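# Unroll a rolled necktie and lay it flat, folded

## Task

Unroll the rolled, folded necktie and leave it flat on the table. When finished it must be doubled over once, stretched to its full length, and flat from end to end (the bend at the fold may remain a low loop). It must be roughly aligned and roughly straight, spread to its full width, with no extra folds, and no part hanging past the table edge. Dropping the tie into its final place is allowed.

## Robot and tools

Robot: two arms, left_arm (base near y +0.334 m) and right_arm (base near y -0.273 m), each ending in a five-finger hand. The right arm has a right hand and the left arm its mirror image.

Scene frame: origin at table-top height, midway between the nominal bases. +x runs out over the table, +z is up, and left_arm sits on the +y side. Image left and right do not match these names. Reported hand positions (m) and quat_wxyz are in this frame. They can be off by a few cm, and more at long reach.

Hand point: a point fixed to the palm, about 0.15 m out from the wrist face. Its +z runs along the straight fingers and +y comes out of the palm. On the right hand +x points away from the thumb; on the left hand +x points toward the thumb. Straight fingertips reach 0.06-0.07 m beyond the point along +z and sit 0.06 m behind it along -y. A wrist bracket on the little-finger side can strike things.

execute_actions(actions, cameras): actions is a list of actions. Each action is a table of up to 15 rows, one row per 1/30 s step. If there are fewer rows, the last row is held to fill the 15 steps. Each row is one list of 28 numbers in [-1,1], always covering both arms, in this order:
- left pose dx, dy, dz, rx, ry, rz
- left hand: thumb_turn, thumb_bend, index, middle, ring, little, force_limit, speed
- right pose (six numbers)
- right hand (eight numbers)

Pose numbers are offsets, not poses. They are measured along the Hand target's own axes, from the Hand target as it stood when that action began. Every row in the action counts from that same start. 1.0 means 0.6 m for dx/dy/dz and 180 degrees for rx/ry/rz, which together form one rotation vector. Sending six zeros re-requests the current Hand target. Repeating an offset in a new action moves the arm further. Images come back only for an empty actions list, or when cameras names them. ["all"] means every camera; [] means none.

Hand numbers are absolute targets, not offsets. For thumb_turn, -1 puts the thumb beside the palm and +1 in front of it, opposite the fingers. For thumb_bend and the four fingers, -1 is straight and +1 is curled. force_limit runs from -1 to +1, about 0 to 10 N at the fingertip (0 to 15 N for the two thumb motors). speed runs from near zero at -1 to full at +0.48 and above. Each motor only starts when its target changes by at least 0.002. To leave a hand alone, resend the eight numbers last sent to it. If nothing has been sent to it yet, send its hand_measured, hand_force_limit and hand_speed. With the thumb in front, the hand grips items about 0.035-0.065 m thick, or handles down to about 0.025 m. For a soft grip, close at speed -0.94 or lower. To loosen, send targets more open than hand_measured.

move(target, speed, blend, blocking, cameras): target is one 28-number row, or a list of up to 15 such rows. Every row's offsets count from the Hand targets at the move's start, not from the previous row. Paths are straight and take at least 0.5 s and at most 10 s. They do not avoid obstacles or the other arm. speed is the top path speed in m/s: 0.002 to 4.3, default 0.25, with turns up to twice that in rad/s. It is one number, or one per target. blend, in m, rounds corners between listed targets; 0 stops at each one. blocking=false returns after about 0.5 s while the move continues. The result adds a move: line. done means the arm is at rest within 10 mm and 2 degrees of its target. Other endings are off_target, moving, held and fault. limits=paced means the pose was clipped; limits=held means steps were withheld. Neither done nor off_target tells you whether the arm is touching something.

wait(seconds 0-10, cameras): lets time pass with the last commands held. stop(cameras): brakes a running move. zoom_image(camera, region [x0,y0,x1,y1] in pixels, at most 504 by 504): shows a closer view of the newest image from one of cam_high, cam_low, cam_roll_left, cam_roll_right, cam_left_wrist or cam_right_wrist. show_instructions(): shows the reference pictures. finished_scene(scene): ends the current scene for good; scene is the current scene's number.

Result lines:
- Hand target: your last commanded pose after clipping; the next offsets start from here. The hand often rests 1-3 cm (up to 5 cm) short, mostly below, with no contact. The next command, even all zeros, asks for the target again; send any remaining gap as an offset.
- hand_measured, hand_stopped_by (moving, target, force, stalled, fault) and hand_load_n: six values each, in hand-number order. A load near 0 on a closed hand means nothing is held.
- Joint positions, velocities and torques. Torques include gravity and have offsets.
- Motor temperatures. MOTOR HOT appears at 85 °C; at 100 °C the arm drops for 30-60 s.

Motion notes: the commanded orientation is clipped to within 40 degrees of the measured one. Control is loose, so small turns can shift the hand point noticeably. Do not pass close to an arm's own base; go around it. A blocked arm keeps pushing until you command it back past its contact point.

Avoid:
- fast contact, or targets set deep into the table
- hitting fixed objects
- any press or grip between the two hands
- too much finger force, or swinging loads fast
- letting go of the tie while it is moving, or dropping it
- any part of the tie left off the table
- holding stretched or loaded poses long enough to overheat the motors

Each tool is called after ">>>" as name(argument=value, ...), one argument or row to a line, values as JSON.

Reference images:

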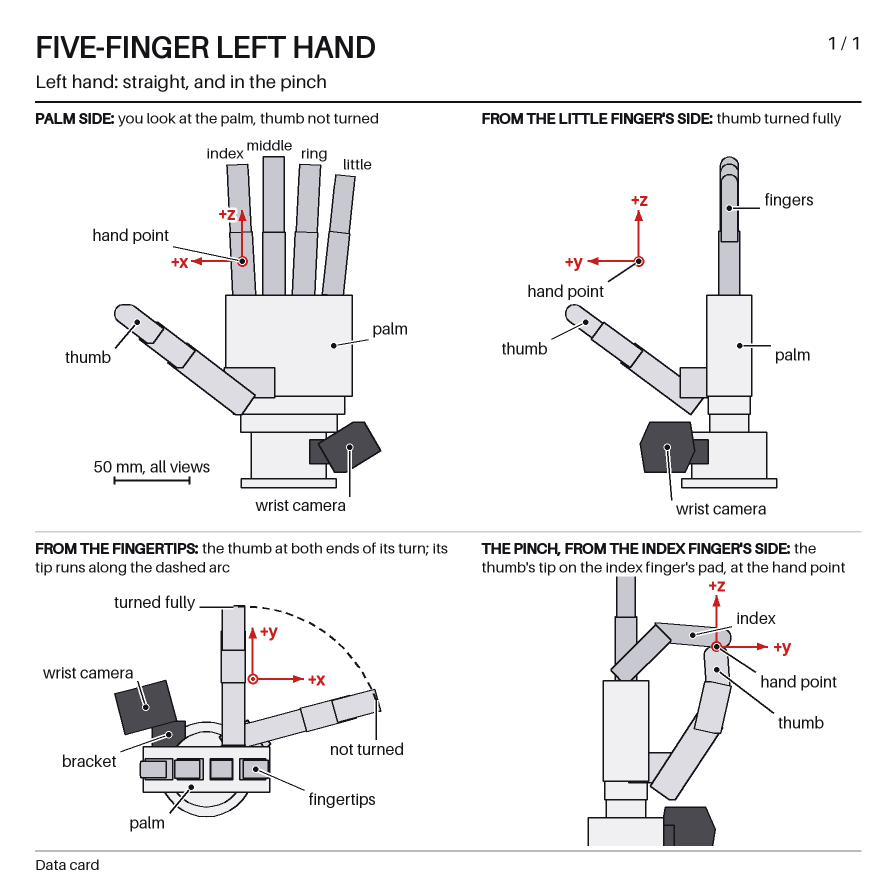

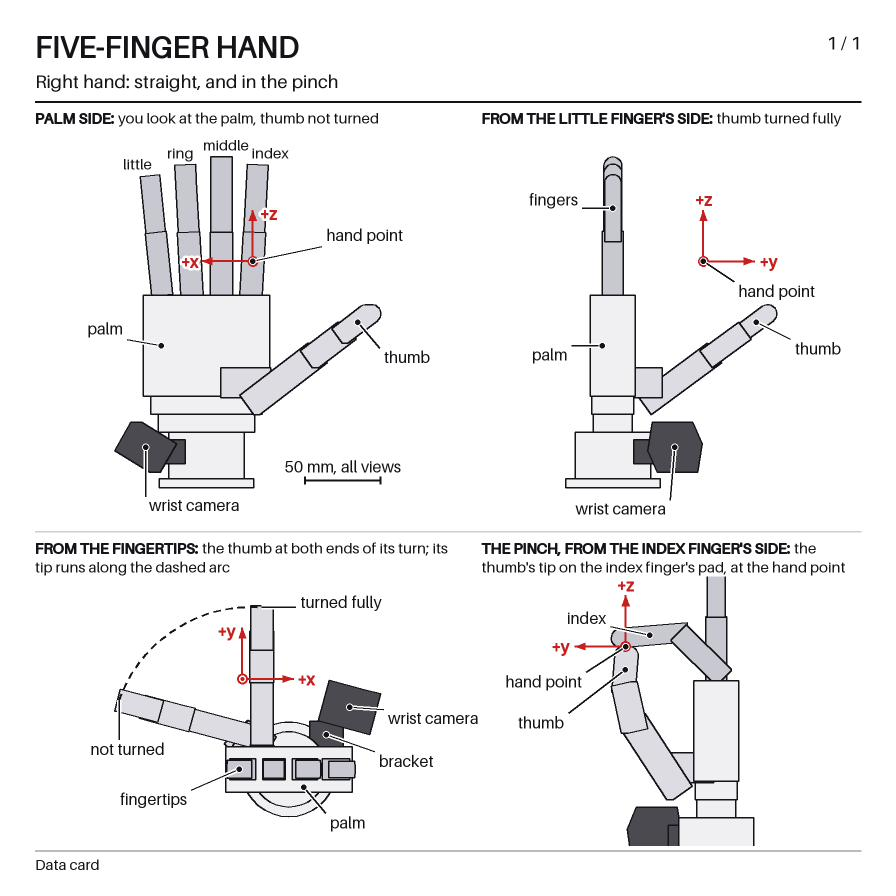

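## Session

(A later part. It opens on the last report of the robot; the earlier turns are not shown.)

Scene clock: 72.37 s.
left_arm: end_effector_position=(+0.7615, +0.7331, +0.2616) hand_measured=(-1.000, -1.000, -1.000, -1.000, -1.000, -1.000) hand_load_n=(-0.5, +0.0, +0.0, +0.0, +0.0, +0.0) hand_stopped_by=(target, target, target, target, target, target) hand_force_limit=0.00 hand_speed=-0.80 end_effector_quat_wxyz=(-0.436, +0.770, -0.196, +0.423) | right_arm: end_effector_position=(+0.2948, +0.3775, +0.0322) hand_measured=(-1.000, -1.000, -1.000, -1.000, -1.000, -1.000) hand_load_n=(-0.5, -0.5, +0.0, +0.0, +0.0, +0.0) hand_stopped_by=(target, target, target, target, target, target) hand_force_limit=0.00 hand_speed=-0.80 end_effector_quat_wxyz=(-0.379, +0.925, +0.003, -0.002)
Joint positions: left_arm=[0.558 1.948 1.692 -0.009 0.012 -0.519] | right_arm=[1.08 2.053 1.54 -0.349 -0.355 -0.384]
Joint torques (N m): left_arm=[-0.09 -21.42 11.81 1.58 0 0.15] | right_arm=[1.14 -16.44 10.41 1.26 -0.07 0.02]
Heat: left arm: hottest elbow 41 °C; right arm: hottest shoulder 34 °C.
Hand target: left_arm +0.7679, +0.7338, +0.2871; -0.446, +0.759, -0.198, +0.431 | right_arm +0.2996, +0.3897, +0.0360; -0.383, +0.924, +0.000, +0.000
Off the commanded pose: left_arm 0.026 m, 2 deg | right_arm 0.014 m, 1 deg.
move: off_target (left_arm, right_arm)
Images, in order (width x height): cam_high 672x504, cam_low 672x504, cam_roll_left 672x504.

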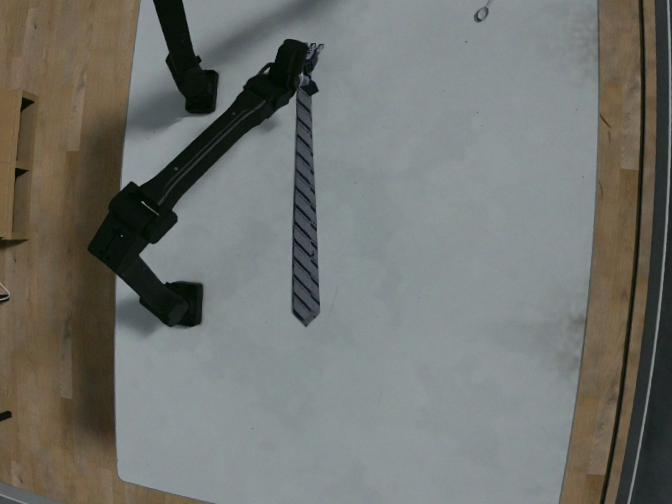

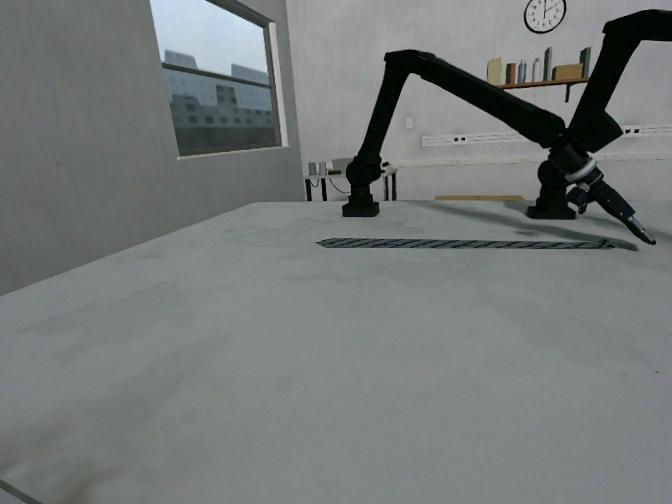

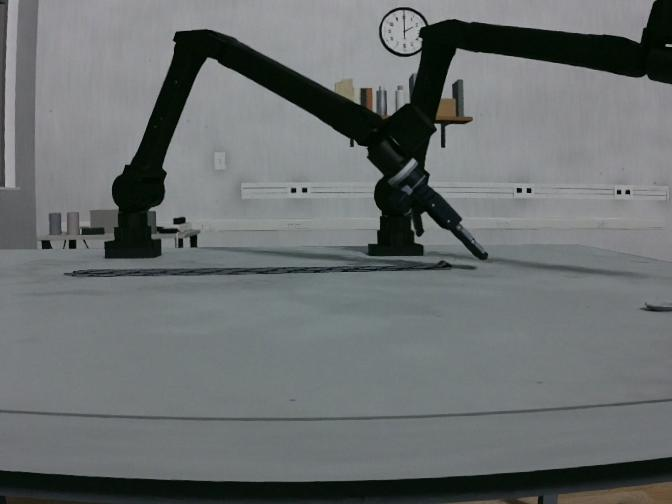

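>>> move(
  target=[
    [0,0,0,0,0,0,-1,-1,-1,-1,-1,-1,0,-0.8,0,-0.083,-0.083,0,0,0,-1,-1,-1,-1,-1,-1,0,-0.8],
    [0,0,0,0,0,0,-1,-1,-1,-1,-1,-1,0,-0.8,0.0,0.18,-0.3475,0,0,0,-1,-1,-1,-1,-1,-1,0,-0.8],
  ],
  speed=0.2,
  blend=0.03,
  cameras=["cam_high","cam_roll_left","cam_roll_right","cam_low"],
)

>>> zoom_image(
  camera="cam_high",
  region=[260, 40, 360, 140],
)

>>> zoom_image(
  camera="cam_roll_left",
  region=[380, 240, 480, 290],
)

>>> zoom_image(
  camera="cam_low",
  region=[540, 210, 640, 270],
)

Scene clock: 80.23 s.
left_arm: end_effector_position=(+0.7615, +0.7331, +0.2616) hand_measured=(-1.000, -1.000, -1.000, -1.000, -1.000, -1.000) hand_load_n=(-0.5, +0.0, +0.0, +0.0, +0.0, -0.5) hand_stopped_by=(target, target, target, target, target, target) hand_force_limit=0.00 hand_speed=-0.80 end_effector_quat_wxyz=(-0.436, +0.770, -0.196, +0.423) | right_arm: end_effector_position=(+0.2996, +0.1636, +0.1069) hand_measured=(-1.000, -1.000, -1.000, -1.000, -1.000, -1.000) hand_load_n=(-0.5, +0.0, +0.0, +0.0, +0.0, +0.0) hand_stopped_by=(target, target, target, target, target, target) hand_force_limit=0.00 hand_speed=-0.80 end_effector_quat_wxyz=(-0.380, +0.925, -0.008, -0.003)
Joint positions: left_arm=[0.558 1.948 1.692 -0.009 0.012 -0.519] | right_arm=[0.844 1.568 1.063 -0.438 -0.495 -0.563]
Joint torques (N m): left_arm=[-0.03 -21.42 11.79 1.58 0 0.15] | right_arm=[1.38 -11.22 6.97 1.94 -0.47 -0.15]
Heat: left arm: hottest elbow 42 °C; right arm: hottest shoulder 34 °C.
Hand target: left_arm +0.7679, +0.7338, +0.2871; -0.446, +0.759, -0.198, +0.431 | right_arm +0.2996, +0.1659, +0.1069; -0.383, +0.924, +0.000, +0.000
Off the commanded pose: left_arm 0.026 m, 2 deg | right_arm 0.002 m, 1 deg.
move: off_target (left_arm)
Images, in order (width x height): cam_high 672x504, cam_low 672x504, cam_roll_left 672x504, cam_roll_right 672x504.

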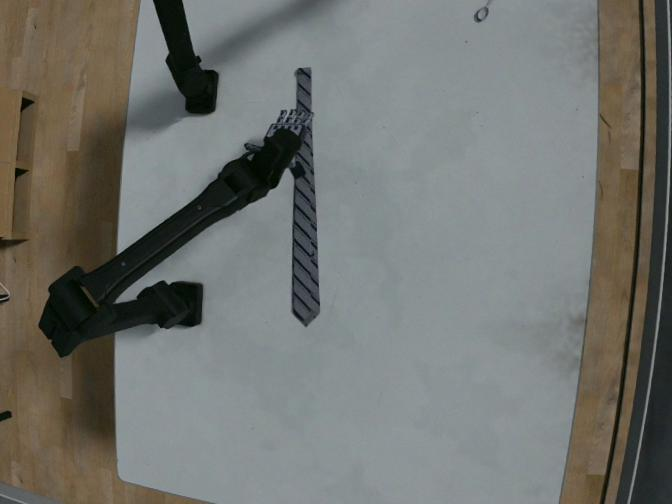

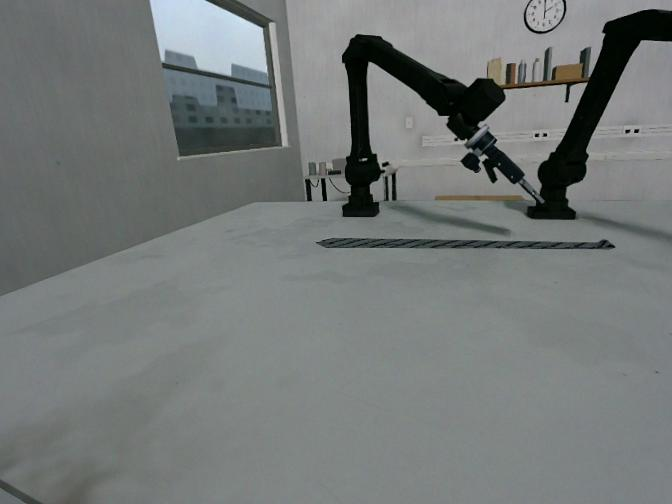

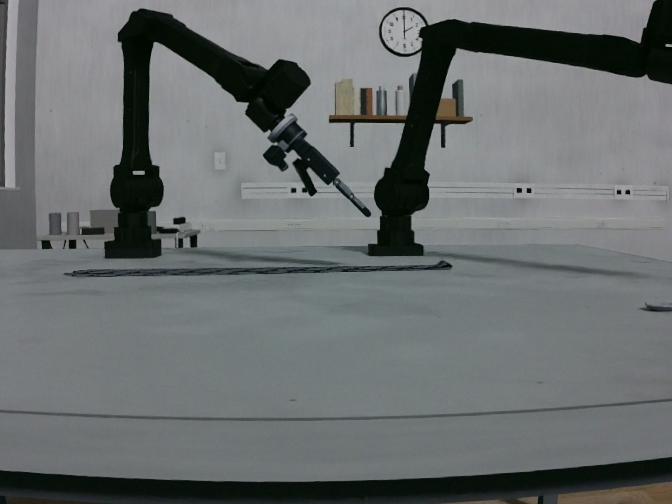

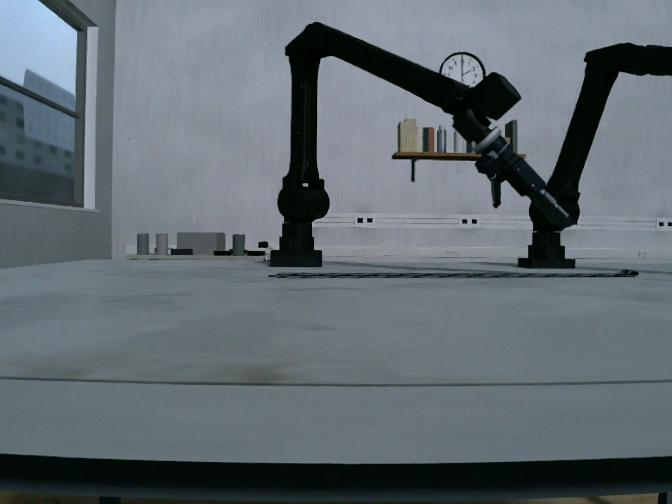

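Scaled by 5.040 from the camera's 672x504 image, which has a finer 960x720 frame.

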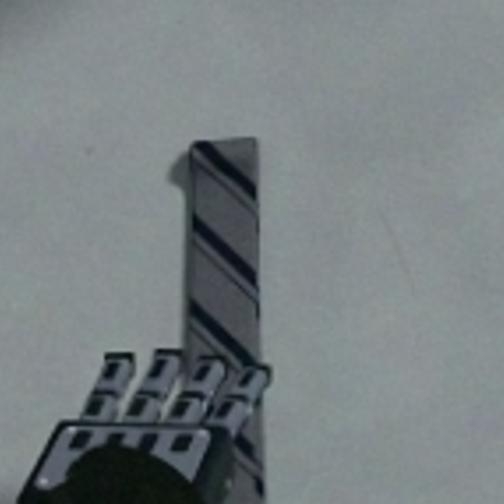

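Scaled by 5.040 from the camera's 672x504 image, which has a finer 960x720 frame.

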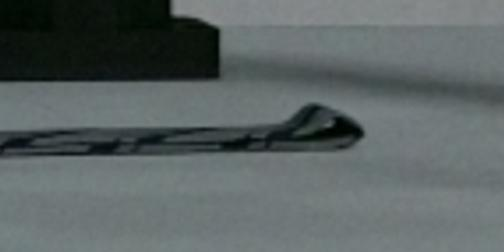

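Scaled by 5.040 from the camera's 672x504 image, which has a finer 960x720 frame.

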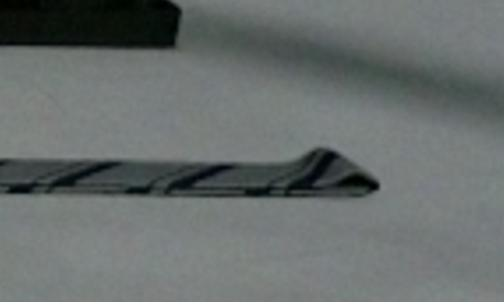

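>>> finished_scene(
  scene=2,
)

The scene is finished: the task was done.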